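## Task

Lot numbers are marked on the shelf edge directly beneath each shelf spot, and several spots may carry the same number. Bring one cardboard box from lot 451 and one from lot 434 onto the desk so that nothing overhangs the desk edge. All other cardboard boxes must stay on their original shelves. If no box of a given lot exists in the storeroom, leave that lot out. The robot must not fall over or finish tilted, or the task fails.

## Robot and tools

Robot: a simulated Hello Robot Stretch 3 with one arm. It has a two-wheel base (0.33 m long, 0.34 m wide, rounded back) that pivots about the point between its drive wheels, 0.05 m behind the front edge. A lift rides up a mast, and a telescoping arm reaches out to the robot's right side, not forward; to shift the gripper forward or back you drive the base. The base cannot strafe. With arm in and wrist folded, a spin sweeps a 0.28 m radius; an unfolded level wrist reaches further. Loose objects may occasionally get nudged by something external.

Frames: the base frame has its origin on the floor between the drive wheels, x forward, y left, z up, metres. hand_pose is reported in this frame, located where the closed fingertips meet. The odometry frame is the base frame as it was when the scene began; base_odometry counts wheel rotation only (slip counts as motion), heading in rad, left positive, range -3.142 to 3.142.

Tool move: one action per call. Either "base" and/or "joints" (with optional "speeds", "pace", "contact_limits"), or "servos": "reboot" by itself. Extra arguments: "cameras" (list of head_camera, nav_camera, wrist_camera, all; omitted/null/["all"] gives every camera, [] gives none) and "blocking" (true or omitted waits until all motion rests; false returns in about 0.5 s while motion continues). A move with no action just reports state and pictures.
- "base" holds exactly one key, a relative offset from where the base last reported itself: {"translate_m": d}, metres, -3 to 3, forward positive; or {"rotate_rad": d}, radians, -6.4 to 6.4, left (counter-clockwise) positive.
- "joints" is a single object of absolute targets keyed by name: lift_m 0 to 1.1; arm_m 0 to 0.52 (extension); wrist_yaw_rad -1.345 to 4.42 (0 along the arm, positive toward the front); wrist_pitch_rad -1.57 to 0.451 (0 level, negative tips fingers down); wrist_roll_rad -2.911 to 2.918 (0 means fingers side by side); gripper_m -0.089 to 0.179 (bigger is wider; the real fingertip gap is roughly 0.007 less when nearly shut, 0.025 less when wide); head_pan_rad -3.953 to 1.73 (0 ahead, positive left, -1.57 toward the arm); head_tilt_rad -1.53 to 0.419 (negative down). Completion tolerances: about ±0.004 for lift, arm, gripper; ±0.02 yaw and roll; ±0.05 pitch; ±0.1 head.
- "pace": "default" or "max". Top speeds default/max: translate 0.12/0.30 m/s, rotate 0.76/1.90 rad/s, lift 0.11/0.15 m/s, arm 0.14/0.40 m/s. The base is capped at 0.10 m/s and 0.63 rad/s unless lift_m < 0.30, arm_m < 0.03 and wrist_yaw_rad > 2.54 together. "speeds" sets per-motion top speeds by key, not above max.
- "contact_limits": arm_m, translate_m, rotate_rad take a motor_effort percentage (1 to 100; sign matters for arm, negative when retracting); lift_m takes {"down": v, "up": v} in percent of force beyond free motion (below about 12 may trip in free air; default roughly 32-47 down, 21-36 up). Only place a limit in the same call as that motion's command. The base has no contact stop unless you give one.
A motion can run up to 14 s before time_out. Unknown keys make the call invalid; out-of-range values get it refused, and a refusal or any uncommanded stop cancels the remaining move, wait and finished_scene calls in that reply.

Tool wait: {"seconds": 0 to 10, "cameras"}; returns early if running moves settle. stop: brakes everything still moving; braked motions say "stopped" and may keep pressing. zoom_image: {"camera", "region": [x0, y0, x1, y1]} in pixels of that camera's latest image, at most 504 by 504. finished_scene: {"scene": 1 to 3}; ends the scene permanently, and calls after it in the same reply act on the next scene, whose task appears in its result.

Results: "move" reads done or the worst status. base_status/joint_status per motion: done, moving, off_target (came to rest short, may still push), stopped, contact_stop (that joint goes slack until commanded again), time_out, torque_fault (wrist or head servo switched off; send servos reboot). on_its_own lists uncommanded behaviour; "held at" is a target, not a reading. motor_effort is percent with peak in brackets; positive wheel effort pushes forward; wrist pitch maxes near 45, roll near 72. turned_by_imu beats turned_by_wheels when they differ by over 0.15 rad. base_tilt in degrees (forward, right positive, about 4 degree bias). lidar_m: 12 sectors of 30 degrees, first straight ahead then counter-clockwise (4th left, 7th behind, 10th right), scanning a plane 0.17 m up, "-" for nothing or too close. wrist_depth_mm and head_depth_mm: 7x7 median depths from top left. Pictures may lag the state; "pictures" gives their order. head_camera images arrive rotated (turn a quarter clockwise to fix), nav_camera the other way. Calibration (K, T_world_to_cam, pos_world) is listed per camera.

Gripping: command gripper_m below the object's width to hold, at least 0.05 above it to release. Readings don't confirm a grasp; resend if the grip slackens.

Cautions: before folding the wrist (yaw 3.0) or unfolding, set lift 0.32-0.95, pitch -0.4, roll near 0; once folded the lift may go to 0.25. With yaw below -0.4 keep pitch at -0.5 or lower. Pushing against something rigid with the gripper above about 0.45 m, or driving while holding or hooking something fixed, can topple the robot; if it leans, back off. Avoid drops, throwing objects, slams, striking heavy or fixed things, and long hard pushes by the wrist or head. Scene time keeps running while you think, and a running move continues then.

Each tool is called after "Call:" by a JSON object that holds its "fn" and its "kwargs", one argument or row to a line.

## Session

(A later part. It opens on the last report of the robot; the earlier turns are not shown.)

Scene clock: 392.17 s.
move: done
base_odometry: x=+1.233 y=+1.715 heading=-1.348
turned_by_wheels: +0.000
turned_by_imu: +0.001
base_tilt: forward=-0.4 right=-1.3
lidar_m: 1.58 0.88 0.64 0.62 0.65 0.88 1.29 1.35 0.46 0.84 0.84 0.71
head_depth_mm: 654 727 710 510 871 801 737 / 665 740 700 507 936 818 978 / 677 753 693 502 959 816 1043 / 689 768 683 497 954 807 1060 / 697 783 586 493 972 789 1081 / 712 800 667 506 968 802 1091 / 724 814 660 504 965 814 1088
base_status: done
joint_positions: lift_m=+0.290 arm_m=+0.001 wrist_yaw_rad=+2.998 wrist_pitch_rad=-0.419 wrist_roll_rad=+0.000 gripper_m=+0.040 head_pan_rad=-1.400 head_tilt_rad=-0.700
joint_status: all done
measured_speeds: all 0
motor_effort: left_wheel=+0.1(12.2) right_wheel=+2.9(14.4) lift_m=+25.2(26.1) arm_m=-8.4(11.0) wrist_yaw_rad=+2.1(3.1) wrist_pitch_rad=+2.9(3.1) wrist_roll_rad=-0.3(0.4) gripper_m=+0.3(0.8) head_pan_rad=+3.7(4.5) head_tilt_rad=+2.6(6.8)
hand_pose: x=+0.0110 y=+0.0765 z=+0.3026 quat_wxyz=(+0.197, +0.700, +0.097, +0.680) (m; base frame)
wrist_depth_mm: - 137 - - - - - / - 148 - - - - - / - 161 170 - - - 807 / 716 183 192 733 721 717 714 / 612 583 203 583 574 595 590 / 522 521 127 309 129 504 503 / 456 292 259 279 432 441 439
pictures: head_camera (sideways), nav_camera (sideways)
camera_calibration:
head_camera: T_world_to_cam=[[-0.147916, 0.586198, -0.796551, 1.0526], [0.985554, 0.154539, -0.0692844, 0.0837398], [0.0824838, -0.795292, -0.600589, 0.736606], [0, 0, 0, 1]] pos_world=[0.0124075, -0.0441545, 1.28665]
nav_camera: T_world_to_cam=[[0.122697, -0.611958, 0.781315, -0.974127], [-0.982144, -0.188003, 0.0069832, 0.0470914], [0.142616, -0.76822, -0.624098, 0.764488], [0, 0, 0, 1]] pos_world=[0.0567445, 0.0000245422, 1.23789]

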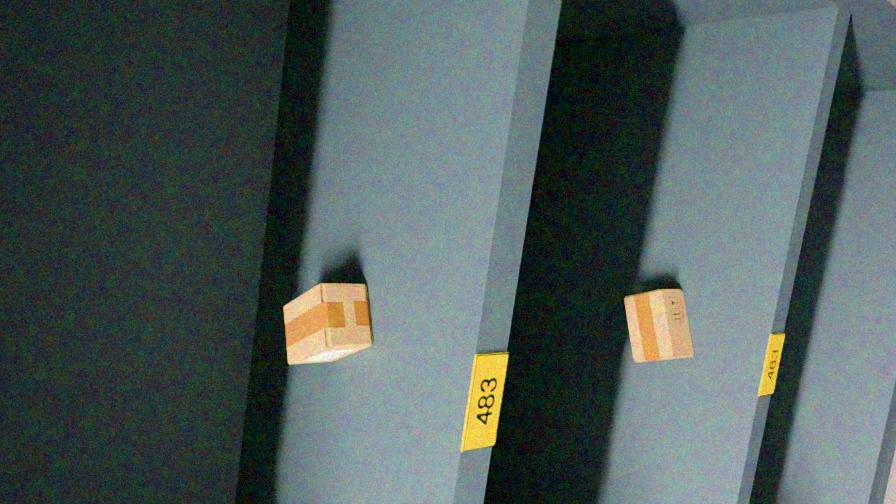

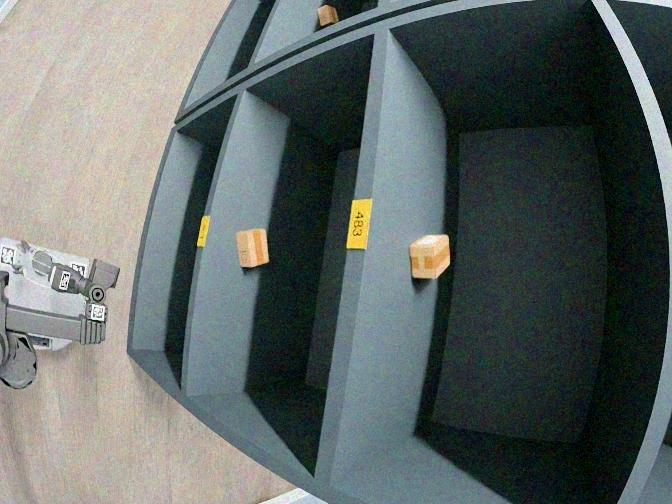

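Next units.

Call:
{"fn": "move", "kwargs": {
  "base": {"translate_m": 0.85},
  "pace": "max",
  "joints": {"head_pan_rad": -1.5, "head_tilt_rad": -0.65},
  "cameras": ["nav_camera","head_camera"]
}}

Call:
{"fn": "move", "kwargs": {
  "base": {"translate_m": 0.85},
  "pace": "max",
  "joints": {"head_pan_rad": -1.4, "head_tilt_rad": -0.65},
  "cameras": ["nav_camera","head_camera"]
}}

Scene clock: 404.23 s.
move: done
base_odometry: x=+1.420 y=+0.886 heading=-1.348
turned_by_wheels: +0.000
turned_by_imu: +0.000
base_tilt: forward=-0.2 right=-1.3
lidar_m: 1.66 0.88 0.64 0.62 0.65 0.88 2.14 1.15 0.42 0.59 0.87 0.79
head_depth_mm: 604 567 538 502 471 569 699 / 672 738 751 550 607 697 713 / 676 747 787 546 943 847 745 / 680 752 776 539 944 840 757 / 687 757 765 535 963 834 755 / 690 766 757 530 954 830 1048 / 696 766 747 525 952 826 1043
base_status: done
joint_positions: lift_m=+0.290 arm_m=+0.001 wrist_yaw_rad=+2.998 wrist_pitch_rad=-0.419 wrist_roll_rad=+0.000 gripper_m=+0.040 head_pan_rad=-1.500 head_tilt_rad=-0.648
joint_status: all done
measured_speeds: all 0
motor_effort: left_wheel=+1.8(15.7) right_wheel=+7.3(11.6) lift_m=+26.1(26.1) arm_m=-3.9(7.0) wrist_yaw_rad=+1.5(3.6) wrist_pitch_rad=+3.0(3.1) wrist_roll_rad=+0.0(0.3) gripper_m=+0.1(1.1) head_pan_rad=-2.5(3.9) head_tilt_rad=-2.3(6.4)
hand_pose: x=+0.0110 y=+0.0765 z=+0.3026 quat_wxyz=(+0.197, +0.700, +0.097, +0.680) (m; base frame)
wrist_depth_mm: - 137 - - - - - / - 148 - - - - - / - 161 170 - - - - / 721 183 192 717 724 715 709 / 621 586 203 572 575 588 590 / 525 518 127 311 129 507 506 / 455 293 258 279 435 443 444
pictures: head_camera (sideways), nav_camera (sideways)
camera_calibration:
head_camera: T_world_to_cam=[[-0.0857224, 0.555824, -0.826868, 1.09171], [0.996307, 0.0519135, -0.0683919, 0.0825541], [0.00491177, -0.829678, -0.558221, 0.682032], [0, 0, 0, 1]] pos_world=[0.00798497, -0.0452186, 1.28907]
nav_camera: T_world_to_cam=[[0.0581575, -0.57973, 0.812731, -1.0147], [-0.996023, -0.088738, 0.00797585, 0.0458486], [0.0674962, -0.809962, -0.582585, 0.710985], [0, 0, 0, 1]] pos_world=[0.0566901, -0.00831407, 1.23852]

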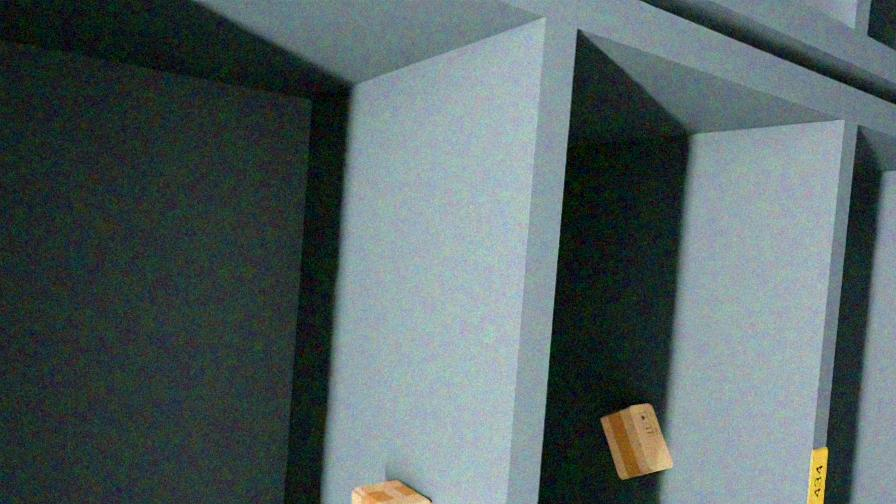

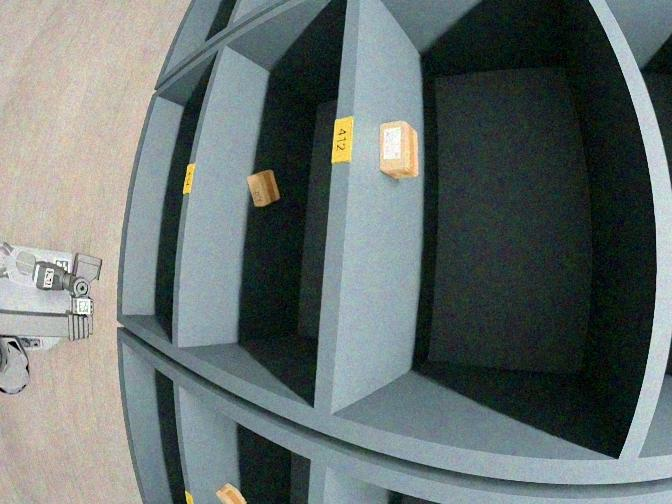

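Scene clock: 408.40 s.
move: done
base_odometry: x=+1.608 y=+0.057 heading=-1.348
turned_by_wheels: +0.000
turned_by_imu: +0.000
base_tilt: forward=-0.3 right=-1.3
lidar_m: 1.75 0.87 0.64 0.62 0.64 0.87 1.97 1.06 0.41 0.39 0.87 0.87
head_depth_mm: 518 432 371 400 469 549 701 / 667 728 709 524 471 565 681 / 680 748 782 541 936 821 732 / 690 763 772 537 967 833 756 / 700 779 762 532 963 833 1050 / 716 794 751 528 985 826 1071 / 728 812 663 522 1007 812 1084
base_status: done
joint_positions: lift_m=+0.290 arm_m=+0.001 wrist_yaw_rad=+2.998 wrist_pitch_rad=-0.419 wrist_roll_rad=+0.000 gripper_m=+0.040 head_pan_rad=-1.400 head_tilt_rad=-0.650
joint_status: all done
measured_speeds: all 0
motor_effort: left_wheel=+5.9(12.8) right_wheel=+0.6(14.5) lift_m=+27.2(31.6) arm_m=-1.3(4.2) wrist_yaw_rad=+2.3(2.8) wrist_pitch_rad=+2.9(3.1) wrist_roll_rad=-0.3(0.3) gripper_m=+0.3(1.2) head_pan_rad=+3.2(4.9) head_tilt_rad=-5.2(6.4)
hand_pose: x=+0.0110 y=+0.0765 z=+0.3026 quat_wxyz=(+0.197, +0.700, +0.097, +0.680) (m; base frame)
wrist_depth_mm: - 137 - - - - - / - 147 - - - - - / - 162 170 - - - - / 705 182 191 710 708 718 713 / 616 592 203 584 576 593 587 / 522 519 127 310 129 506 508 / 453 289 259 280 431 443 439
pictures: head_camera (sideways), nav_camera (sideways)
camera_calibration:
head_camera: T_world_to_cam=[[-0.14114, 0.54597, -0.825831, 1.09072], [0.986102, 0.15139, -0.0684454, 0.0827455], [0.0876537, -0.824013, -0.559749, 0.683445], [0, 0, 0, 1]] pos_world=[0.012443, -0.0448595, 1.28897]
nav_camera: T_world_to_cam=[[0.116075, -0.572507, 0.811642, -1.01364], [-0.982158, -0.18789, 0.00792896, 0.0458601], [0.14796, -0.798081, -0.584102, 0.712491], [0, 0, 0, 1]] pos_world=[0.0572798, -0.00307375, 1.23852]

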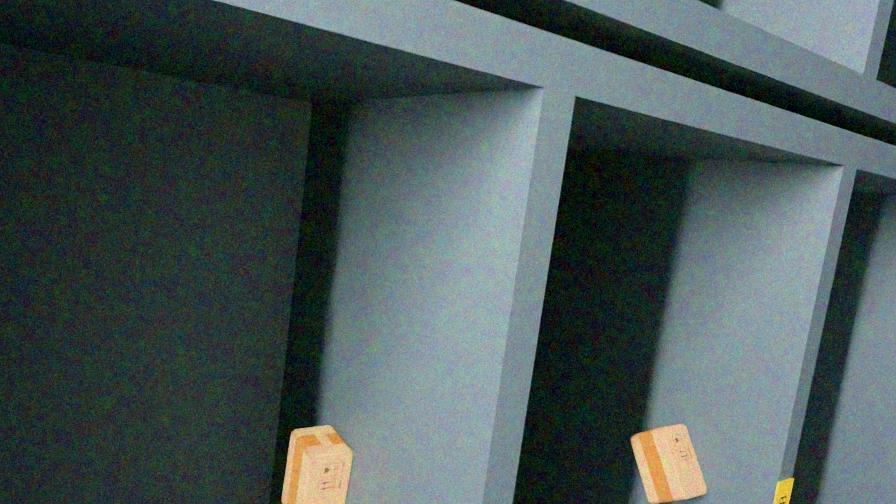

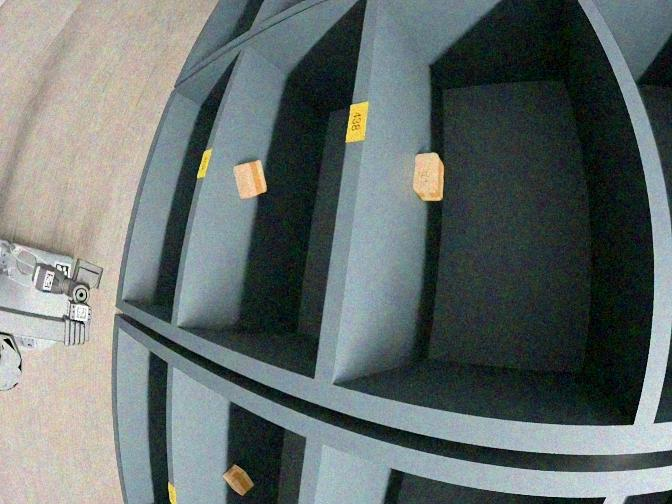

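Call:
{"fn": "move", "kwargs": {
  "base": {"translate_m": -0.55},
  "joints": {"lift_m": 0.68, "head_pan_rad": -1.57, "head_tilt_rad": -0.75},
  "pace": "max",
  "cameras": ["head_camera"]
}}

Call:
{"fn": "move", "kwargs": {
  "joints": {"wrist_pitch_rad": -0.4, "wrist_yaw_rad": 0.0, "gripper_m": 0.165},
  "pace": "max",
  "cameras": ["head_camera","wrist_camera"]
}}

Scene clock: 428.40 s.
move: done
base_odometry: x=+1.487 y=+0.594 heading=-1.348
turned_by_wheels: +0.000
turned_by_imu: +0.000
base_tilt: forward=-0.4 right=-1.3
lidar_m: 2.29 0.87 0.64 0.62 0.64 0.88 2.44 0.59 0.64 0.84 0.55 0.55
head_depth_mm: 686 770 639 495 959 800 1079 / 686 773 631 490 952 793 1094 / 688 768 624 486 946 808 1085 / 685 759 518 482 904 803 1080 / 686 758 608 478 932 801 402 / 687 760 604 491 928 796 1077 / 688 761 595 487 925 790 1071
base_status: done
joint_positions: lift_m=+0.680 arm_m=+0.001 wrist_yaw_rad=+2.998 wrist_pitch_rad=-0.418 wrist_roll_rad=+0.000 gripper_m=+0.040 head_pan_rad=-1.570 head_tilt_rad=-0.750
joint_status: all done
measured_speeds: all 0
motor_effort: left_wheel=+1.6(11.7) right_wheel=-7.4(14.5) lift_m=+25.6(34.8) arm_m=+4.4(4.7) wrist_yaw_rad=+1.6(3.3) wrist_pitch_rad=+2.8(3.1) wrist_roll_rad=-0.3(0.3) gripper_m=+0.3(1.1) head_pan_rad=-3.5(4.4) head_tilt_rad=+2.6(10.4)
hand_pose: x=+0.0110 y=+0.0765 z=+0.6926 quat_wxyz=(+0.197, +0.700, +0.097, +0.680) (m; base frame)
wrist_depth_mm: - 137 - - - - - / - 147 - - - - - / - 161 170 - - - - / - 178 188 - - - - / - - 201 - 152 - - / - - 126 927 129 956 974 / 873 876 262 861 832 838 847
pictures: head_camera (sideways)
camera_calibration:
head_camera: T_world_to_cam=[[-0.0467286, 0.641551, -0.765656, 1.01171], [0.997489, -0.0108635, -0.0699802, 0.0845816], [-0.0532135, -0.767004, -0.639432, 0.788023], [0, 0, 0, 1]] pos_world=[0.00483999, -0.0437285, 1.28443]

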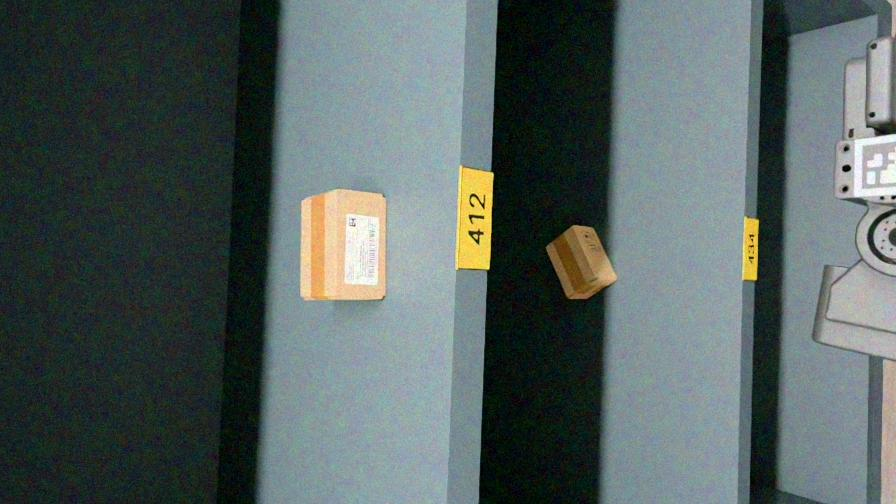

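Scene clock: 430.23 s.
move: done
base_odometry: x=+1.487 y=+0.594 heading=-1.348
turned_by_wheels: +0.000
turned_by_imu: +0.000
base_tilt: forward=-0.4 right=-1.2
lidar_m: 2.28 0.88 0.64 0.62 0.64 0.88 2.44 0.59 0.64 0.84 0.55 0.55
head_depth_mm: 686 771 637 494 961 799 1080 / 685 772 631 491 955 796 1088 / 684 769 624 486 944 807 523 / 687 759 519 482 899 784 433 / 685 759 608 477 932 798 1078 / 687 759 604 490 929 795 1072 / 688 760 596 485 922 792 1068
base_status: not commanded
joint_positions: lift_m=+0.680 arm_m=+0.001 wrist_yaw_rad=+0.003 wrist_pitch_rad=-0.418 wrist_roll_rad=+0.000 gripper_m=+0.165 head_pan_rad=-1.570 head_tilt_rad=-0.750
joint_status: all done
measured_speeds: all 0
motor_effort: left_wheel=+1.3(2.0) right_wheel=-7.8(7.9) lift_m=+31.1(31.3) arm_m=+5.5(5.7) wrist_yaw_rad=-2.4(6.2) wrist_pitch_rad=+2.9(5.4) wrist_roll_rad=+0.0(0.3) gripper_m=+0.6(83.9) head_pan_rad=-2.7(3.6) head_tilt_rad=+1.8(3.3)
hand_pose: x=-0.0208 y=-0.3699 z=+0.6926 quat_wxyz=(+0.692, +0.148, -0.691, -0.146) (m; base frame)
wrist_depth_mm: 479 - - - - - 527 / 483 - - - - - 570 / 475 - - - - - 562 / 469 491 486 426 481 471 473 / 405 388 403 397 396 395 390 / 335 131 346 340 340 135 336 / 116 290 299 296 296 288 108
pictures: head_camera (sideways), wrist_camera
camera_calibration:
head_camera: T_world_to_cam=[[-0.0467286, 0.641551, -0.765656, 1.01171], [0.997489, -0.0108635, -0.0699802, 0.0845816], [-0.0532135, -0.767004, -0.639432, 0.788023], [0, 0, 0, 1]] pos_world=[0.00483999, -0.0437285, 1.28443]
wrist_camera: T_world_to_cam=[[-0.998878, -0.0398774, -0.025536, -0.0112426], [-0.0024004, 0.581219, -0.813744, 0.811122], [0.047292, -0.81277, -0.580663, 0.268673], [0, 0, 0, 1]] pos_world=[-0.021989, -0.253519, 0.815766]

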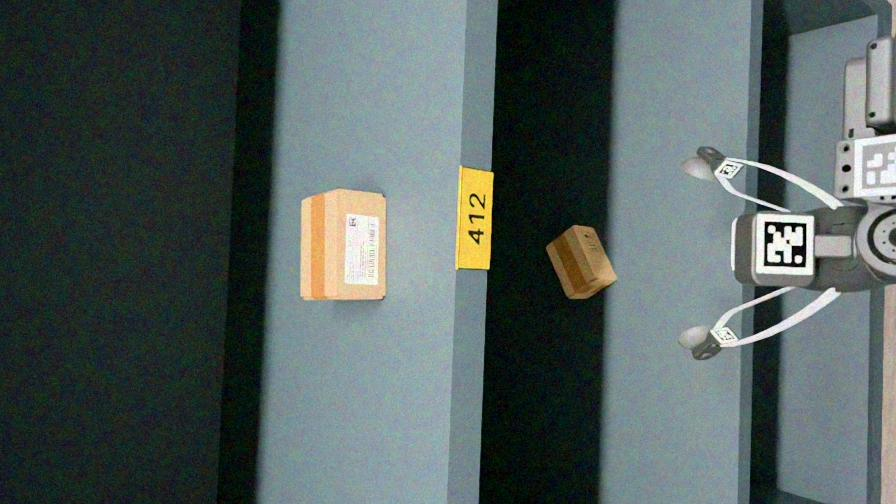

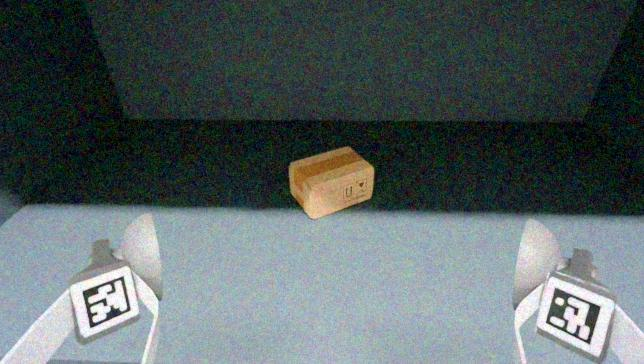

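Call:
{"fn": "move", "kwargs": {
  "base": {"translate_m": -0.113},
  "joints": {"wrist_yaw_rad": 0.57},
  "cameras": []
}}

Call:
{"fn": "move", "kwargs": {
  "joints": {"arm_m": 0.286},
  "contact_limits": {"arm_m": 32},
  "cameras": ["wrist_camera"]
}}

Scene clock: 456.37 s.
move: done
base_odometry: x=+1.462 y=+0.704 heading=-1.348
turned_by_wheels: +0.000
turned_by_imu: +0.000
base_tilt: forward=-0.3 right=-1.1
lidar_m: 1.54 0.88 0.64 0.62 0.64 0.88 2.33 0.56 0.51 0.84 0.70 0.63
head_depth_mm: 684 772 636 494 891 791 919 / 683 769 628 488 949 794 1052 / 684 768 623 485 945 807 1084 / 683 760 616 481 942 802 1058 / 684 761 584 476 890 781 422 / 687 759 517 473 924 794 1075 / 687 759 594 485 921 792 1048
base_status: done
joint_positions: lift_m=+0.680 arm_m=+0.001 wrist_yaw_rad=+0.567 wrist_pitch_rad=-0.418 wrist_roll_rad=+0.000 gripper_m=+0.165 head_pan_rad=-1.570 head_tilt_rad=-0.750
joint_status: all done
measured_speeds: all 0
motor_effort: left_wheel=-2.0(7.7) right_wheel=-9.3(15.5) lift_m=+29.5(31.6) arm_m=+8.4(9.2) wrist_yaw_rad=+2.7(4.7) wrist_pitch_rad=+3.0(3.0) wrist_roll_rad=-0.3(0.4) gripper_m=+0.6(1.2) head_pan_rad=-2.6(3.2) head_tilt_rad=+1.7(2.4)
hand_pose: x=+0.0990 y=-0.3349 z=+0.6926 quat_wxyz=(+0.705, +0.335, -0.623, +0.052) (m; base frame)
wrist_depth_mm: 383 434 504 - - - - / 418 458 - - - - - / - 471 - - 548 540 - / - 487 487 480 444 439 464 / - 152 404 398 395 395 390 / 968 123 376 340 338 136 333 / 116 827 763 313 294 286 108
pictures: none
No camera images: "cameras" was empty.

Scene clock: 459.70 s.
move: done
base_odometry: x=+1.462 y=+0.704 heading=-1.348
turned_by_wheels: +0.000
turned_by_imu: +0.000
base_tilt: forward=-0.4 right=-1.2
lidar_m: 1.54 0.88 0.64 0.62 0.64 0.88 2.33 0.56 0.51 0.84 0.70 0.63
head_depth_mm: 682 771 636 493 891 791 874 / 684 770 630 489 925 410 356 / 685 765 622 484 548 791 1085 / 685 759 614 481 587 804 1083 / 685 757 581 476 872 799 1080 / 686 760 518 472 901 795 1070 / 686 762 595 484 917 791 1067
base_status: not commanded
joint_positions: lift_m=+0.680 arm_m=+0.286 wrist_yaw_rad=+0.567 wrist_pitch_rad=-0.418 wrist_roll_rad=+0.000 gripper_m=+0.165 head_pan_rad=-1.570 head_tilt_rad=-0.750
joint_status: all done
measured_speeds: all 0
motor_effort: left_wheel=-2.2(2.5) right_wheel=-10.4(10.9) lift_m=+26.1(29.5) arm_m=+13.1(15.0) wrist_yaw_rad=+2.5(3.2) wrist_pitch_rad=+2.9(3.0) wrist_roll_rad=+0.1(0.5) gripper_m=+0.4(1.1) head_pan_rad=-2.5(3.3) head_tilt_rad=+1.7(2.8)
contact_limits: arm_m 32 (drawing in: default 31, maximum 55; extending or still: default 40, maximum 69)
hand_pose: x=+0.0990 y=-0.6203 z=+0.6926 quat_wxyz=(+0.705, +0.335, -0.623, +0.052) (m; base frame)
wrist_depth_mm: 369 436 - - - - - / 380 454 - - - - - / 399 471 - - - - - / 417 469 482 460 - - - / 404 384 403 399 397 140 - / 337 131 339 340 337 135 - / 116 289 295 242 292 285 108
pictures: wrist_camera
camera_calibration:
wrist_camera: T_world_to_cam=[[-0.822942, -0.56755, -0.0255801, -0.246203], [-0.312622, 0.489975, -0.813752, 0.931054], [0.474378, -0.661673, -0.580649, 0.11094], [0, 0, 0, 1]] pos_world=[0.0358297, -0.52252, 0.815766]

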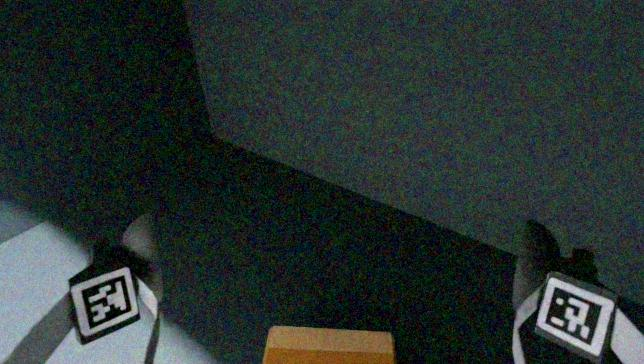

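Call:
{"fn": "move", "kwargs": {
  "joints": {"lift_m": 0.551},
  "contact_limits": {"lift_m": {"down": 18}},
  "cameras": ["wrist_camera"]
}}

Call:
{"fn": "move", "kwargs": {
  "joints": {"gripper_m": 0.035},
  "cameras": ["wrist_camera"]
}}

Scene clock: 471.00 s.
move: done
base_odometry: x=+1.462 y=+0.704 heading=-1.348
turned_by_wheels: +0.000
turned_by_imu: +0.000
base_tilt: forward=-0.2 right=-1.2
lidar_m: 1.54 0.88 0.64 0.62 0.64 0.88 2.32 0.56 0.51 0.84 0.70 0.63
head_depth_mm: 682 771 637 494 888 785 966 / 686 773 628 489 950 792 1044 / 685 768 622 485 944 604 1048 / 685 757 615 481 896 763 1080 / 686 757 582 477 873 799 1079 / 686 757 517 473 924 794 1074 / 687 762 596 486 920 787 1069
base_status: not commanded
joint_positions: lift_m=+0.551 arm_m=+0.286 wrist_yaw_rad=+0.567 wrist_pitch_rad=-0.418 wrist_roll_rad=+0.000 gripper_m=+0.165 head_pan_rad=-1.570 head_tilt_rad=-0.750
joint_status: all done
measured_speeds: all 0
motor_effort: left_wheel=-2.4(2.7) right_wheel=-10.0(10.8) lift_m=+23.6(25.9) arm_m=+12.9(13.9) wrist_yaw_rad=+2.1(3.6) wrist_pitch_rad=+2.8(3.1) wrist_roll_rad=-0.1(0.3) gripper_m=+0.9(1.0) head_pan_rad=-2.1(2.9) head_tilt_rad=+1.5(1.9)
contact_limits: arm_m 32 (drawing in: default 31, maximum 55; extending or still: default 40, maximum 69); lift_m down 18 (down: maximum 72; up: maximum 65)
hand_pose: x=+0.0990 y=-0.6203 z=+0.5636 quat_wxyz=(+0.705, +0.335, -0.623, +0.052) (m; base frame)
wrist_depth_mm: 370 437 - - - - - / 381 423 419 389 - - - / 336 332 328 326 323 303 - / 265 264 261 259 256 254 253 / 218 216 154 143 149 211 211 / 180 129 134 133 129 137 180 / 116 153 153 149 149 154 108
pictures: wrist_camera
camera_calibration:
wrist_camera: T_world_to_cam=[[-0.822942, -0.56755, -0.0255801, -0.249503], [-0.312622, 0.489975, -0.813752, 0.82608], [0.474378, -0.661673, -0.580649, 0.0360361], [0, 0, 0, 1]] pos_world=[0.0358297, -0.52252, 0.686766]

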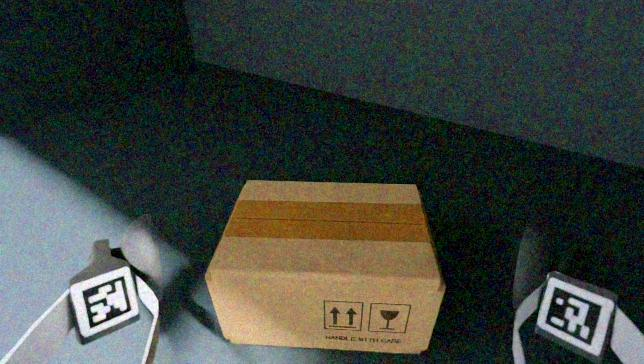

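Scene clock: 472.83 s.
move: done
base_odometry: x=+1.462 y=+0.704 heading=-1.348
turned_by_wheels: +0.000
turned_by_imu: +0.000
base_tilt: forward=-0.3 right=-1.1
lidar_m: 1.55 0.88 0.64 0.62 0.64 0.88 2.32 0.56 0.51 0.84 0.70 0.63
head_depth_mm: 684 771 636 494 894 790 965 / 686 773 629 489 949 792 1044 / 683 770 622 485 945 602 1048 / 683 759 616 480 938 767 1086 / 686 759 583 476 883 798 1078 / 685 758 518 473 923 794 1075 / 688 761 595 485 920 789 1073
base_status: not commanded
joint_positions: lift_m=+0.551 arm_m=+0.286 wrist_yaw_rad=+0.569 wrist_pitch_rad=-0.414 wrist_roll_rad=+0.000 gripper_m=+0.036 head_pan_rad=-1.570 head_tilt_rad=-0.750
joint_status: all done
measured_speeds: all 0
motor_effort: left_wheel=-2.3(2.5) right_wheel=-9.3(10.6) lift_m=+27.5(27.5) arm_m=+13.0(13.6) wrist_yaw_rad=+0.6(3.2) wrist_pitch_rad=+2.1(3.0) wrist_roll_rad=-0.3(0.3) gripper_m=-20.9(91.6) head_pan_rad=-2.3(2.6) head_tilt_rad=+0.8(1.4)
contact_limits: arm_m 32 (drawing in: default 31, maximum 55; extending or still: default 40, maximum 69); lift_m down 18 (down: maximum 72; up: maximum 65)
hand_pose: x=+0.0996 y=-0.6205 z=+0.5646 quat_wxyz=(+0.705, +0.334, -0.623, +0.054) (m; base frame)
wrist_depth_mm: 371 435 - - - - - / 382 430 427 396 - - - / 339 337 332 331 328 308 - / 267 267 264 176 257 257 256 / 220 219 144 143 148 213 212 / 187 186 135 140 133 177 181 / 167 - 157 153 153 151 161
pictures: wrist_camera
camera_calibration:
wrist_camera: T_world_to_cam=[[-0.821927, -0.569024, -0.0254292, -0.250183], [-0.311583, 0.486542, -0.816206, 0.826269], [0.476813, -0.662939, -0.577201, 0.033124], [0, 0, 0, 1]] pos_world=[0.0360253, -0.522416, 0.687163]

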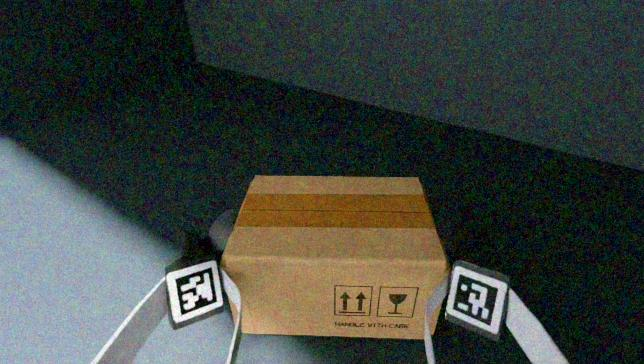

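Call:
{"fn": "move", "kwargs": {
  "joints": {"lift_m": 0.68},
  "cameras": []
}}

Call:
{"fn": "move", "kwargs": {
  "joints": {"arm_m": 0.0},
  "cameras": []
}}

Call:
{"fn": "move", "kwargs": {
  "joints": {"wrist_yaw_rad": 2.2},
  "speeds": {"wrist_yaw_rad": 1.2},
  "cameras": ["wrist_camera"]
}}

Call:
{"fn": "move", "kwargs": {
  "base": {"translate_m": -1.3},
  "cameras": []
}}

Call:
{"fn": "move", "kwargs": {
  "base": {"translate_m": -0.5},
  "cameras": ["wrist_camera"]
}}

Scene clock: 496.67 s.
move: done
base_odometry: x=+1.462 y=+0.704 heading=-1.348
turned_by_wheels: +0.000
turned_by_imu: +0.000
base_tilt: forward=-0.3 right=-1.1
lidar_m: 1.55 0.88 0.64 0.62 0.64 0.88 2.32 0.56 0.51 0.84 0.70 0.63
head_depth_mm: 684 770 637 494 890 790 874 / 684 768 629 489 926 411 356 / 685 766 622 484 548 789 1086 / 684 758 617 480 587 803 1088 / 684 756 581 477 862 799 1080 / 686 757 517 473 901 795 1072 / 686 758 595 485 919 789 1070
base_status: not commanded
joint_positions: lift_m=+0.680 arm_m=+0.286 wrist_yaw_rad=+0.569 wrist_pitch_rad=-0.421 wrist_roll_rad=+0.000 gripper_m=+0.038 head_pan_rad=-1.570 head_tilt_rad=-0.750
joint_status: all done
measured_speeds: all 0
motor_effort: left_wheel=-1.9(2.6) right_wheel=-9.9(10.6) lift_m=+30.1(35.7) arm_m=+13.5(13.5) wrist_yaw_rad=+0.7(1.9) wrist_pitch_rad=+3.5(3.7) wrist_roll_rad=-0.3(0.3) gripper_m=-8.9(9.6) head_pan_rad=-1.2(2.3) head_tilt_rad=+0.5(1.0)
contact_limits: arm_m 32 (drawing in: default 31, maximum 55; extending or still: default 40, maximum 69)
hand_pose: x=+0.0991 y=-0.6197 z=+0.6919 quat_wxyz=(+0.706, +0.336, -0.622, +0.052) (m; base frame)
wrist_depth_mm: 364 436 - - - - - / 380 459 - - - - - / 399 473 - - - - - / 412 467 480 174 - - - / 398 402 145 144 149 - - / 342 341 136 137 135 323 322 / 307 281 281 156 277 278 288
pictures: none
No camera images: "cameras" was empty.

Scene clock: 500.00 s.
move: done
base_odometry: x=+1.462 y=+0.704 heading=-1.348
turned_by_wheels: +0.000
turned_by_imu: +0.000
base_tilt: forward=-0.3 right=-1.3
lidar_m: 1.54 0.88 0.64 0.62 0.64 0.88 2.32 0.56 0.51 0.84 0.70 0.63
head_depth_mm: 684 770 638 493 892 792 919 / 684 768 629 490 955 792 1052 / 687 763 623 485 940 807 1083 / 685 756 616 480 940 804 1059 / 686 757 583 477 933 765 423 / 685 757 517 472 926 598 1074 / 688 760 594 486 921 787 1069
base_status: not commanded
joint_positions: lift_m=+0.680 arm_m=+0.001 wrist_yaw_rad=+0.569 wrist_pitch_rad=-0.421 wrist_roll_rad=+0.000 gripper_m=+0.038 head_pan_rad=-1.570 head_tilt_rad=-0.750
joint_status: all done
measured_speeds: all 0
motor_effort: left_wheel=-2.3(2.7) right_wheel=-10.2(10.7) lift_m=+24.3(30.4) arm_m=-12.7(14.6) wrist_yaw_rad=+0.4(2.6) wrist_pitch_rad=+3.6(3.7) wrist_roll_rad=+0.1(0.3) gripper_m=-9.2(9.5) head_pan_rad=-0.7(2.1) head_tilt_rad=-0.4(1.0)
hand_pose: x=+0.0991 y=-0.3343 z=+0.6919 quat_wxyz=(+0.706, +0.336, -0.622, +0.052) (m; base frame)
wrist_depth_mm: 383 435 503 - - - - / 407 460 - - - - - / - 473 - - 543 537 - / - 482 482 184 476 472 467 / - 545 145 144 148 390 390 / - - 136 137 134 323 334 / 892 837 154 152 278 280 292
pictures: none
No camera images: "cameras" was empty.

Scene clock: 502.10 s.
move: done
base_odometry: x=+1.462 y=+0.704 heading=-1.348
turned_by_wheels: +0.000
turned_by_imu: +0.000
base_tilt: forward=-0.3 right=-1.1
lidar_m: 1.55 0.87 0.64 0.62 0.64 0.88 2.32 0.56 0.51 0.84 0.70 0.63
head_depth_mm: 683 773 637 494 894 793 919 / 686 769 630 489 953 792 1048 / 683 766 622 485 947 809 1085 / 686 757 615 481 939 804 393 / 684 759 584 476 931 799 1077 / 687 760 518 473 928 795 1073 / 687 761 596 485 916 791 1070
base_status: not commanded
joint_positions: lift_m=+0.680 arm_m=+0.001 wrist_yaw_rad=+2.197 wrist_pitch_rad=-0.421 wrist_roll_rad=+0.000 gripper_m=+0.038 head_pan_rad=-1.570 head_tilt_rad=-0.750
joint_status: all done
measured_speeds: all 0
motor_effort: left_wheel=-2.1(2.5) right_wheel=-10.1(10.9) lift_m=+26.2(26.3) arm_m=-11.9(13.5) wrist_yaw_rad=+2.5(5.3) wrist_pitch_rad=+3.6(3.7) wrist_roll_rad=-0.1(0.3) gripper_m=-8.8(9.6) head_pan_rad=-1.3(2.0) head_tilt_rad=-0.1(1.8)
hand_pose: x=+0.1602 y=-0.0144 z=+0.6919 quat_wxyz=(+0.447, +0.683, -0.182, +0.549) (m; base frame)
wrist_depth_mm: 534 - - - - - - / - - - - - - - / - - - - - - - / - - 183 183 - - - / - - 145 145 149 - - / - - 136 137 135 929 944 / - 822 810 156 802 800 841
pictures: wrist_camera
camera_calibration:
wrist_camera: T_world_to_cam=[[0.615157, -0.787987, -0.0256542, -0.0854881], [-0.472721, -0.342607, -0.811884, 0.665038], [0.630965, 0.511563, -0.583255, 0.475997], [0, 0, 0, 1]] pos_world=[0.0666289, -0.0830198, 0.815369]

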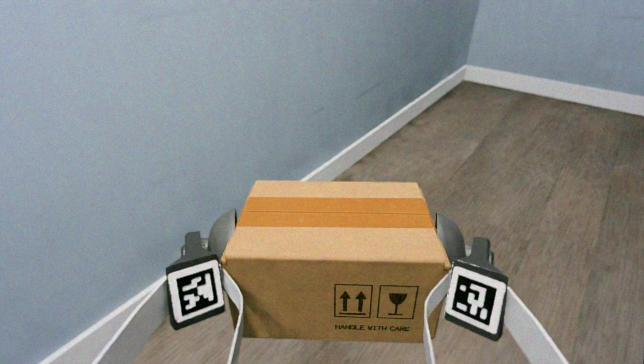

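Scene clock: 516.23 s.
move: done
base_odometry: x=+1.174 y=+1.972 heading=-1.348
turned_by_wheels: +0.000
turned_by_imu: -0.001
base_tilt: forward=-0.2 right=-1.1
lidar_m: 1.83 0.88 0.65 0.62 0.65 0.89 1.04 1.08 1.48 0.38 0.87 0.93
head_depth_mm: 2620 2834 2589 2047 1623 1360 1161 / 2610 2969 2692 2014 1614 1350 1159 / 2589 2909 2639 2001 1604 1338 1153 / 297 330 378 455 570 1252 393 / 682 754 608 477 935 801 1073 / 680 756 602 472 928 794 1074 / 683 755 594 469 921 790 1067
base_status: done
joint_positions: lift_m=+0.680 arm_m=+0.001 wrist_yaw_rad=+2.197 wrist_pitch_rad=-0.421 wrist_roll_rad=+0.000 gripper_m=+0.038 head_pan_rad=-1.570 head_tilt_rad=-0.750
joint_status: not commanded
measured_speeds: all 0
motor_effort: left_wheel=-3.6(10.9) right_wheel=-8.3(14.2) lift_m=+30.8(32.2) arm_m=+6.4(12.6) wrist_yaw_rad=+2.5(3.8) wrist_pitch_rad=+3.5(3.7) wrist_roll_rad=-0.1(0.4) gripper_m=-9.1(9.8) head_pan_rad=+0.0(2.1) head_tilt_rad=-1.7(3.1)
hand_pose: x=+0.1602 y=-0.0144 z=+0.6919 quat_wxyz=(+0.447, +0.683, -0.182, +0.549) (m; base frame)
wrist_depth_mm: 529 - - - - - - / - - - - - - - / - - - - - - - / - - 184 183 - - - / - - 145 144 148 - - / - - 136 137 134 922 962 / - 815 819 156 805 801 834
pictures: none
No camera images: "cameras" was empty.

Scene clock: 522.37 s.
move: done
base_odometry: x=+1.063 y=+2.459 heading=-1.348
turned_by_wheels: +0.000
turned_by_imu: +0.000
base_tilt: forward=-0.3 right=-1.3
lidar_m: 1.50 0.89 0.65 0.62 0.65 0.56 0.54 0.56 0.77 2.14 0.67 0.61
head_depth_mm: 1573 1536 1493 1455 1424 1299 1169 / 2316 2231 2167 1945 1616 1350 1161 / 2577 2954 2665 1994 1610 1345 1159 / 2573 2926 2647 1985 1593 1338 393 / 2596 2937 2583 1970 1599 1328 1124 / 2642 2935 2569 1940 1567 1327 1137 / 2525 2899 2556 1937 1557 1306 1135
base_status: done
joint_positions: lift_m=+0.680 arm_m=+0.001 wrist_yaw_rad=+2.197 wrist_pitch_rad=-0.421 wrist_roll_rad=+0.000 gripper_m=+0.038 head_pan_rad=-1.570 head_tilt_rad=-0.750
joint_status: not commanded
measured_speeds: all 0
motor_effort: left_wheel=-1.4(11.7) right_wheel=-10.2(14.2) lift_m=+29.7(31.2) arm_m=+12.4(12.9) wrist_yaw_rad=+2.5(3.7) wrist_pitch_rad=+3.6(3.7) wrist_roll_rad=-0.2(0.4) gripper_m=-9.2(9.7) head_pan_rad=+0.0(1.0) head_tilt_rad=-2.6(3.8)
hand_pose: x=+0.1602 y=-0.0144 z=+0.6919 quat_wxyz=(+0.447, +0.683, -0.182, +0.549) (m; base frame)
wrist_depth_mm: 524 - - - - - - / - - - - - - - / - - - - - - - / - - 184 183 - - - / - - 145 144 148 - - / - - 136 137 134 936 952 / - 817 798 156 800 806 841
pictures: wrist_camera
camera_calibration:
wrist_camera: T_world_to_cam=[[0.615157, -0.787987, -0.0256542, -0.0854881], [-0.472721, -0.342607, -0.811884, 0.665038], [0.630965, 0.511563, -0.583255, 0.475997], [0, 0, 0, 1]] pos_world=[0.0666289, -0.0830198, 0.815369]

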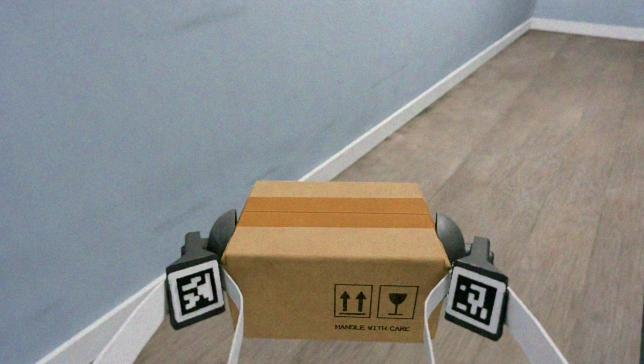

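Call:
{"fn": "move", "kwargs": {
  "base": {"rotate_rad": 1.599},
  "cameras": []
}}

Call:
{"fn": "move", "kwargs": {
  "base": {"translate_m": -1.3},
  "joints": {"lift_m": 0.84, "head_tilt_rad": -0.5},
  "cameras": []
}}

Call:
{"fn": "move", "kwargs": {
  "base": {"translate_m": -1.0},
  "cameras": ["head_camera"]
}}

Scene clock: 533.20 s.
move: done
base_odometry: x=+1.063 y=+2.459 heading=+0.251
turned_by_wheels: +1.599
turned_by_imu: +1.573
base_tilt: forward=-0.4 right=-1.2
lidar_m: 0.63 0.65 0.56 0.54 0.56 0.78 2.27 0.67 0.61 2.30 0.87 0.64
head_depth_mm: 1169 1271 1402 1241 1449 1270 1094 / 1882 2121 1746 1721 1569 1343 1158 / 3480 3293 2523 1990 1606 1342 1153 / 3533 3736 2580 1968 1596 1332 393 / 3485 3604 2558 1950 1590 1328 1119 / 2506 2608 2409 1927 1578 1316 1137 / 1711 1742 1787 1802 1564 1308 1132
base_status: done
joint_positions: lift_m=+0.680 arm_m=+0.001 wrist_yaw_rad=+2.197 wrist_pitch_rad=-0.422 wrist_roll_rad=+0.000 gripper_m=+0.038 head_pan_rad=-1.570 head_tilt_rad=-0.750
joint_status: not commanded
measured_speeds: all 0
motor_effort: left_wheel=-9.7(12.5) right_wheel=+8.9(12.7) lift_m=+28.3(29.6) arm_m=+3.3(13.4) wrist_yaw_rad=+2.4(3.9) wrist_pitch_rad=+3.5(3.7) wrist_roll_rad=-0.2(0.4) gripper_m=-8.7(9.6) head_pan_rad=+0.4(0.8) head_tilt_rad=-3.2(4.6)
hand_pose: x=+0.1602 y=-0.0144 z=+0.6919 quat_wxyz=(+0.447, +0.683, -0.182, +0.549) (m; base frame)
wrist_depth_mm: 482 568 741 - 533 479 422 / 510 592 - - - 506 445 / 528 609 - - - 525 468 / 554 625 - 174 - - 496 / 594 - 145 144 148 - 514 / 600 - 136 138 134 - 536 / 615 794 810 156 815 125 -
pictures: none
No camera images: "cameras" was empty.

Scene clock: 547.33 s.
move: done
base_odometry: x=-0.196 y=+2.136 heading=+0.251
turned_by_wheels: +0.000
turned_by_imu: -0.001
base_tilt: forward=-0.3 right=-1.2
lidar_m: 1.91 0.79 0.58 0.56 0.59 0.81 1.83 1.62 2.50 1.67 0.64 0.66
head_depth_mm: 3456 3671 - 3086 2129 1634 1327 / 3455 3751 - 3049 2118 1620 1312 / 3411 3638 3762 2977 2082 1612 1313 / 3493 3662 - 2941 2075 1611 1312 / 3123 3384 3771 2891 2048 1592 1302 / 1804 1868 1902 2009 1892 1574 1298 / 1235 1252 1287 1311 1348 1391 1258
base_status: done
joint_positions: lift_m=+0.840 arm_m=+0.001 wrist_yaw_rad=+2.197 wrist_pitch_rad=-0.422 wrist_roll_rad=+0.000 gripper_m=+0.038 head_pan_rad=-1.570 head_tilt_rad=-0.499
joint_status: all done
measured_speeds: all 0
motor_effort: left_wheel=-6.2(13.6) right_wheel=-4.0(11.7) lift_m=+29.2(35.0) arm_m=-12.8(13.4) wrist_yaw_rad=+2.8(4.0) wrist_pitch_rad=+3.5(3.7) wrist_roll_rad=+0.0(0.4) gripper_m=-9.2(9.9) head_pan_rad=+1.5(2.1) head_tilt_rad=-3.9(7.3)
hand_pose: x=+0.1601 y=-0.0144 z=+0.8518 quat_wxyz=(+0.447, +0.683, -0.182, +0.548) (m; base frame)
wrist_depth_mm: 504 581 - - - - - / 531 599 - - - - - / 553 618 - - - - - / 565 - - 183 - - - / 593 - 145 144 148 - - / 612 - 136 137 135 - - / - 862 985 156 956 950 -
pictures: none
No camera images: "cameras" was empty.

Scene clock: 558.47 s.
move: done
base_odometry: x=-1.164 y=+1.888 heading=+0.251
turned_by_wheels: +0.000
turned_by_imu: -0.001
base_tilt: forward=-0.3 right=-1.2
lidar_m: 1.81 0.81 0.60 0.58 0.60 0.83 0.84 0.88 0.92 1.64 2.01 1.51
head_depth_mm: 2436 2367 2269 1384 954 1111 1230 / 3418 3607 2931 1354 945 1618 1278 / 3398 3663 3556 1348 936 1612 1272 / 3458 3690 - 2780 1998 1610 1300 / 3330 3669 3805 2917 2061 1590 1304 / 3402 3744 - 2884 2039 1585 1290 / 3432 3608 3790 2852 2034 1569 1292
base_status: done
joint_positions: lift_m=+0.840 arm_m=+0.001 wrist_yaw_rad=+2.197 wrist_pitch_rad=-0.422 wrist_roll_rad=+0.000 gripper_m=+0.038 head_pan_rad=-1.570 head_tilt_rad=-0.500
joint_status: not commanded
measured_speeds: all 0
motor_effort: left_wheel=-8.7(13.0) right_wheel=-2.3(11.5) lift_m=+28.9(30.6) arm_m=-10.9(12.8) wrist_yaw_rad=+2.1(3.6) wrist_pitch_rad=+3.6(3.7) wrist_roll_rad=-0.3(0.3) gripper_m=-9.1(9.7) head_pan_rad=+1.6(2.4) head_tilt_rad=-3.9(5.6)
hand_pose: x=+0.1601 y=-0.0144 z=+0.8518 quat_wxyz=(+0.447, +0.683, -0.182, +0.548) (m; base frame)
wrist_depth_mm: 514 592 - - - - - / 536 606 - - - - - / 565 620 - - - - - / 585 - - 183 - - - / 601 - 145 144 148 - - / 621 - 136 137 134 - - / - 886 981 156 956 959 -
pictures: head_camera (sideways)
camera_calibration:
head_camera: T_world_to_cam=[[-0.046574, 0.432325, -0.900514, 1.18756], [0.997502, -0.0278084, -0.0649406, 0.0780445], [-0.0531173, -0.901289, -0.429949, 0.515473], [0, 0, 0, 1]] pos_world=[0.00484074, -0.0466527, 1.29612]

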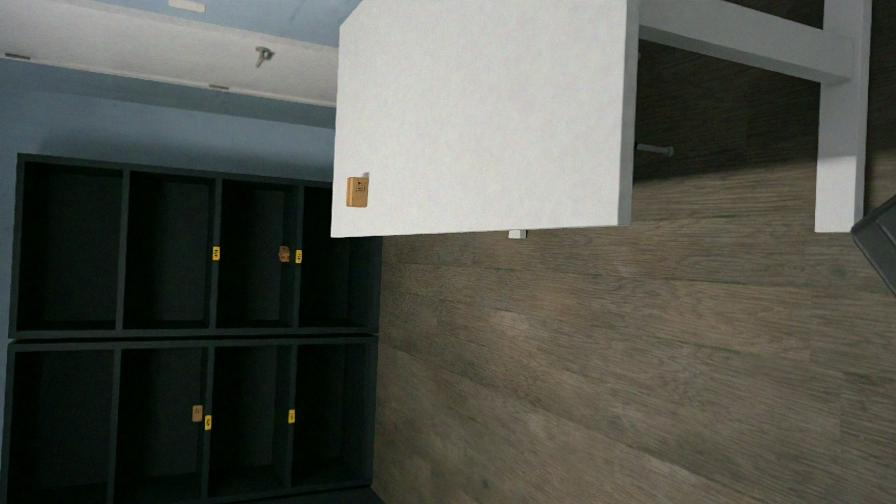

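Call:
{"fn": "move", "kwargs": {
  "base": {"translate_m": -0.28},
  "cameras": []
}}

Call:
{"fn": "move", "kwargs": {
  "joints": {"wrist_yaw_rad": 0.0},
  "speeds": {"wrist_yaw_rad": 1.2},
  "cameras": ["head_camera"]
}}

Call:
{"fn": "move", "kwargs": {
  "joints": {"arm_m": 0.45},
  "cameras": ["wrist_camera","head_camera"]
}}

Scene clock: 573.93 s.
move: done
base_odometry: x=-1.436 y=+1.819 heading=+0.251
turned_by_wheels: +0.000
turned_by_imu: -0.001
base_tilt: forward=-0.1 right=-1.0
lidar_m: 1.79 0.81 0.60 0.58 0.61 0.58 0.57 0.59 0.82 0.83 2.40 1.78
head_depth_mm: 1705 1661 1613 1376 957 1477 1298 / 2509 2411 2170 1364 948 1637 1279 / 3463 3663 3246 1338 944 1111 1242 / 3414 3667 3829 1333 934 1601 1280 / 3394 3632 - 1311 969 1587 1260 / 3199 3606 3893 2860 1002 1582 1293 / 3455 3704 - 2841 2013 1579 1290
base_status: done
joint_positions: lift_m=+0.840 arm_m=+0.001 wrist_yaw_rad=+2.197 wrist_pitch_rad=-0.422 wrist_roll_rad=+0.000 gripper_m=+0.038 head_pan_rad=-1.570 head_tilt_rad=-0.500
joint_status: not commanded
measured_speeds: all 0
motor_effort: left_wheel=-7.2(12.4) right_wheel=-3.6(11.3) lift_m=+27.1(28.6) arm_m=-10.7(11.7) wrist_yaw_rad=+2.3(4.0) wrist_pitch_rad=+3.6(3.7) wrist_roll_rad=+0.0(0.3) gripper_m=-8.5(9.6) head_pan_rad=+2.4(2.8) head_tilt_rad=-4.2(5.3)
hand_pose: x=+0.1601 y=-0.0144 z=+0.8518 quat_wxyz=(+0.447, +0.683, -0.182, +0.548) (m; base frame)
wrist_depth_mm: 513 601 - - - - - / 542 612 - - - - - / 560 635 - - - - - / 592 - - 184 - - - / 608 - 145 144 148 - - / 622 - 136 137 134 - - / - 871 974 156 965 947 -
pictures: none
No camera images: "cameras" was empty.

Scene clock: 576.50 s.
move: done
base_odometry: x=-1.436 y=+1.819 heading=+0.251
turned_by_wheels: +0.000
turned_by_imu: +0.000
base_tilt: forward=-0.3 right=-1.3
lidar_m: 1.79 0.81 0.60 0.58 0.61 0.58 0.57 0.59 0.82 0.83 2.40 1.78
head_depth_mm: 1702 1653 1618 1372 956 1488 1288 / 2494 2412 2159 1363 946 1615 1286 / 3459 3656 3235 1344 941 1076 456 / 3404 3638 3902 1334 933 1602 299 / 3366 3651 - 1314 964 1594 1227 / 3163 3570 3874 2880 1009 1587 1282 / 3457 3770 - 2881 2025 1573 1287
base_status: not commanded
joint_positions: lift_m=+0.840 arm_m=+0.001 wrist_yaw_rad=+0.003 wrist_pitch_rad=-0.422 wrist_roll_rad=+0.000 gripper_m=+0.038 head_pan_rad=-1.570 head_tilt_rad=-0.500
joint_status: all done
measured_speeds: all 0
motor_effort: left_wheel=-7.0(7.5) right_wheel=-3.7(4.5) lift_m=+26.5(28.1) arm_m=-10.9(11.6) wrist_yaw_rad=-2.5(6.2) wrist_pitch_rad=+3.5(3.7) wrist_roll_rad=+0.3(0.4) gripper_m=-8.8(9.7) head_pan_rad=+2.4(2.9) head_tilt_rad=-4.4(5.1)
hand_pose: x=-0.0208 y=-0.3695 z=+0.8518 quat_wxyz=(+0.692, +0.149, -0.691, -0.147) (m; base frame)
wrist_depth_mm: - - - - - - - / - - - - - - - / - - - - - - - / - - - 183 - - - / - - 145 144 149 - - / - - 136 137 134 - - / - - 977 156 153 948 -
pictures: head_camera (sideways)
camera_calibration:
head_camera: T_world_to_cam=[[-0.046574, 0.432325, -0.900514, 1.18756], [0.997502, -0.0278084, -0.0649406, 0.0780445], [-0.0531173, -0.901289, -0.429949, 0.515473], [0, 0, 0, 1]] pos_world=[0.00484074, -0.0466527, 1.29612]

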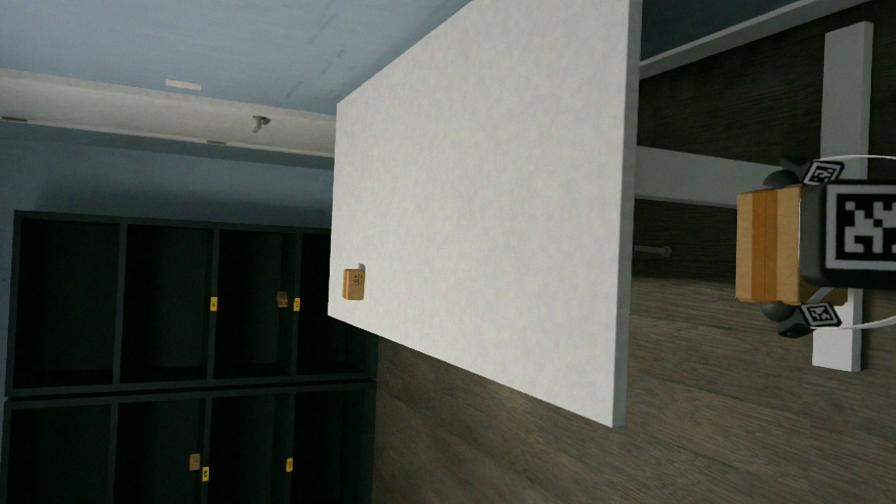

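Scene clock: 581.00 s.
move: done
base_odometry: x=-1.436 y=+1.819 heading=+0.251
turned_by_wheels: +0.000
turned_by_imu: +0.000
base_tilt: forward=-0.3 right=-1.2
lidar_m: 1.80 0.81 0.60 0.58 0.60 0.58 0.56 0.59 0.82 0.83 2.41 1.77
head_depth_mm: 1702 1651 1615 1382 952 315 - / 2486 2374 2197 1358 399 338 1248 / 3448 3642 3216 594 865 1108 1246 / 3395 3628 3834 883 861 1610 1272 / 3437 3650 - 1317 967 1588 1258 / 3191 3554 3838 2886 1006 1588 1295 / 3424 3682 - 2840 2020 1569 1284
base_status: not commanded
joint_positions: lift_m=+0.840 arm_m=+0.450 wrist_yaw_rad=+0.003 wrist_pitch_rad=-0.422 wrist_roll_rad=+0.000 gripper_m=+0.038 head_pan_rad=-1.570 head_tilt_rad=-0.500
joint_status: all done
measured_speeds: all 0
motor_effort: left_wheel=-6.7(7.6) right_wheel=-3.6(4.5) lift_m=+26.0(27.5) arm_m=+13.8(15.3) wrist_yaw_rad=-2.7(4.6) wrist_pitch_rad=+3.6(3.7) wrist_roll_rad=-0.1(0.3) gripper_m=-9.1(9.4) head_pan_rad=+2.7(3.3) head_tilt_rad=-4.2(5.3)
hand_pose: x=-0.0208 y=-0.8189 z=+0.8518 quat_wxyz=(+0.692, +0.149, -0.691, -0.147) (m; base frame)
wrist_depth_mm: - - - - - - - / - - - - - - - / - - - - - - - / - - - 174 - - - / - 387 145 144 149 - - / - - 136 137 135 - - / - - 150 153 150 - -
pictures: head_camera (sideways), wrist_camera
camera_calibration:
head_camera: T_world_to_cam=[[-0.0465703, 0.432405, -0.900476, 1.18752], [0.997502, -0.0278026, -0.064939, 0.0780427], [-0.0531156, -0.901251, -0.43003, 0.51558], [0, 0, 0, 1]] pos_world=[0.00484076, -0.0466523, 1.29611]
wrist_camera: T_world_to_cam=[[-0.998883, -0.039644, -0.0257056, -0.0247586], [-0.00229987, 0.584202, -0.811605, 1.20221], [0.0471925, -0.810639, -0.583641, 0.00048617], [0, 0, 0, 1]] pos_world=[-0.021989, -0.702923, 0.975369]

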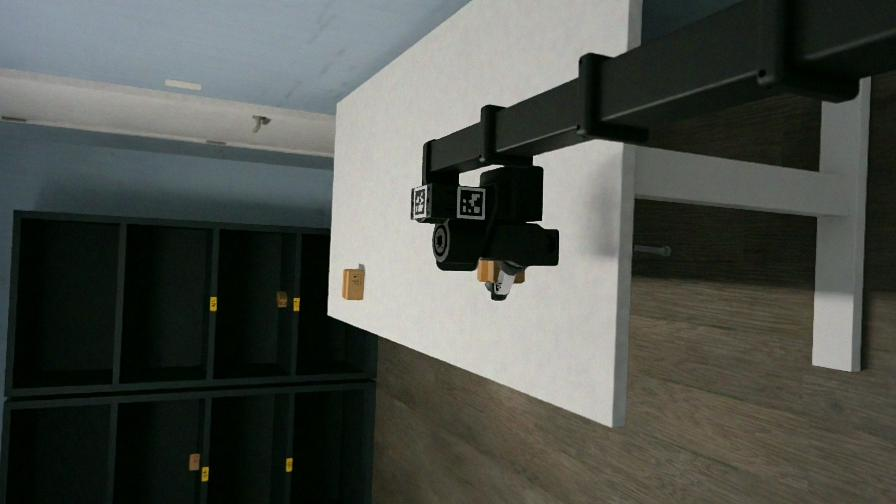

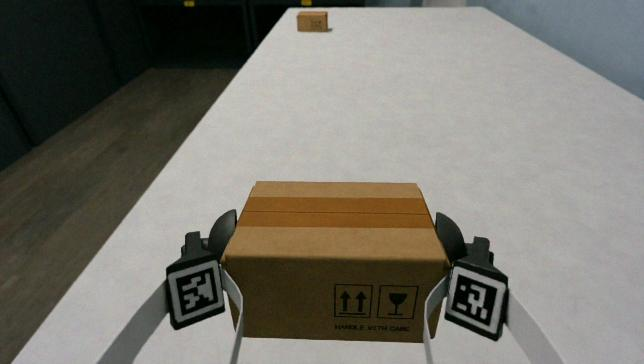

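Call:
{"fn": "move", "kwargs": {
  "joints": {"lift_m": 0.757},
  "cameras": []
}}

Call:
{"fn": "move", "kwargs": {
  "joints": {"lift_m": 0.736},
  "speeds": {"lift_m": 0.02},
  "contact_limits": {"lift_m": {"down": 15}},
  "cameras": ["wrist_camera"]
}}

Scene clock: 588.87 s.
move: done
base_odometry: x=-1.436 y=+1.819 heading=+0.251
turned_by_wheels: +0.000
turned_by_imu: +0.000
base_tilt: forward=-0.5 right=-1.1
lidar_m: 1.80 0.82 0.60 0.58 0.61 0.58 0.57 0.59 0.82 0.83 2.40 1.78
head_depth_mm: 1703 1661 1619 1374 955 1479 1262 / 2492 2418 2175 1366 908 407 350 / 3449 3698 3266 1346 619 1095 1243 / 3459 3653 3839 1330 647 1600 1269 / 3404 3661 - 1314 966 1584 1265 / 3168 3585 3877 2843 1004 1587 1291 / 3449 3712 - 2858 2023 1575 1285
base_status: not commanded
joint_positions: lift_m=+0.757 arm_m=+0.450 wrist_yaw_rad=+0.003 wrist_pitch_rad=-0.422 wrist_roll_rad=+0.000 gripper_m=+0.038 head_pan_rad=-1.570 head_tilt_rad=-0.500
joint_status: all done
measured_speeds: all 0
motor_effort: left_wheel=-7.1(7.4) right_wheel=-3.8(4.6) lift_m=+23.6(26.7) arm_m=+12.9(13.6) wrist_yaw_rad=-3.6(4.7) wrist_pitch_rad=+3.7(3.7) wrist_roll_rad=-0.1(0.3) gripper_m=-9.2(9.6) head_pan_rad=+3.1(3.6) head_tilt_rad=-3.8(4.6)
hand_pose: x=-0.0208 y=-0.8188 z=+0.7687 quat_wxyz=(+0.692, +0.149, -0.691, -0.147) (m; base frame)
wrist_depth_mm: - - - - - - - / - - - - - - - / - - - - - - - / - - - 174 - - - / - - 145 144 148 - - / - - 136 137 135 - - / - - 150 153 150 - -
pictures: none
No camera images: "cameras" was empty.

Scene clock: 590.30 s.
move: done
base_odometry: x=-1.436 y=+1.819 heading=+0.251
turned_by_wheels: +0.000
turned_by_imu: +0.000
base_tilt: forward=-0.3 right=-1.2
lidar_m: 1.79 0.82 0.60 0.58 0.61 0.58 0.56 0.59 0.82 0.83 2.41 1.78
head_depth_mm: 1700 1669 1625 1377 955 1484 1292 / 2523 2382 2186 1351 946 449 361 / 3427 3672 3246 1338 628 1071 1240 / 3487 3641 3857 1331 655 1604 1270 / 3429 3694 - 1310 965 1588 1265 / 3251 3587 3803 2894 1007 1577 1292 / 3459 3751 - 2854 2012 1579 1286
base_status: not commanded
joint_positions: lift_m=+0.736 arm_m=+0.450 wrist_yaw_rad=+0.003 wrist_pitch_rad=-0.406 wrist_roll_rad=+0.000 gripper_m=+0.038 head_pan_rad=-1.570 head_tilt_rad=-0.500
joint_status: all done
measured_speeds: all 0
motor_effort: left_wheel=-7.0(7.5) right_wheel=-3.6(4.4) lift_m=+22.0(25.9) arm_m=+12.7(13.8) wrist_yaw_rad=-4.1(4.7) wrist_pitch_rad=+0.6(3.7) wrist_roll_rad=-0.2(0.3) gripper_m=-9.5(9.6) head_pan_rad=+3.0(3.5) head_tilt_rad=-3.8(4.3)
contact_limits: lift_m down 15 (down: maximum 72; up: maximum 65)
hand_pose: x=-0.0208 y=-0.8209 z=+0.7514 quat_wxyz=(+0.693, +0.144, -0.692, -0.142) (m; base frame)
wrist_depth_mm: - - - - - - - / - - - - - - - / - - - - - - - / - - - 168 167 - - / - - 143 143 147 - - / - - 138 140 134 - - / - - 129 154 - - -
pictures: wrist_camera
camera_calibration:
wrist_camera: T_world_to_cam=[[-0.998883, -0.0400492, -0.0250702, -0.0282274], [-0.00229906, 0.571168, -0.82083, 1.11806], [0.0471929, -0.819855, -0.570622, -0.0770557], [0, 0, 0, 1]] pos_world=[-0.021989, -0.702903, 0.873056]

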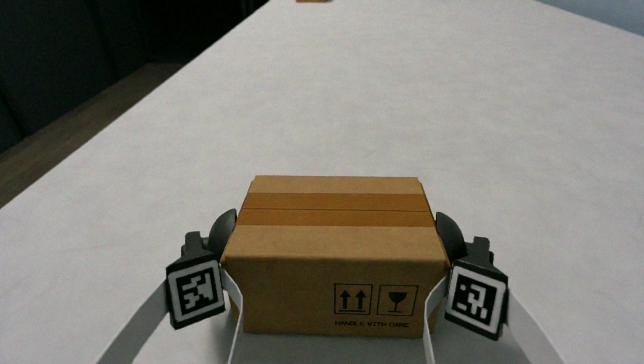

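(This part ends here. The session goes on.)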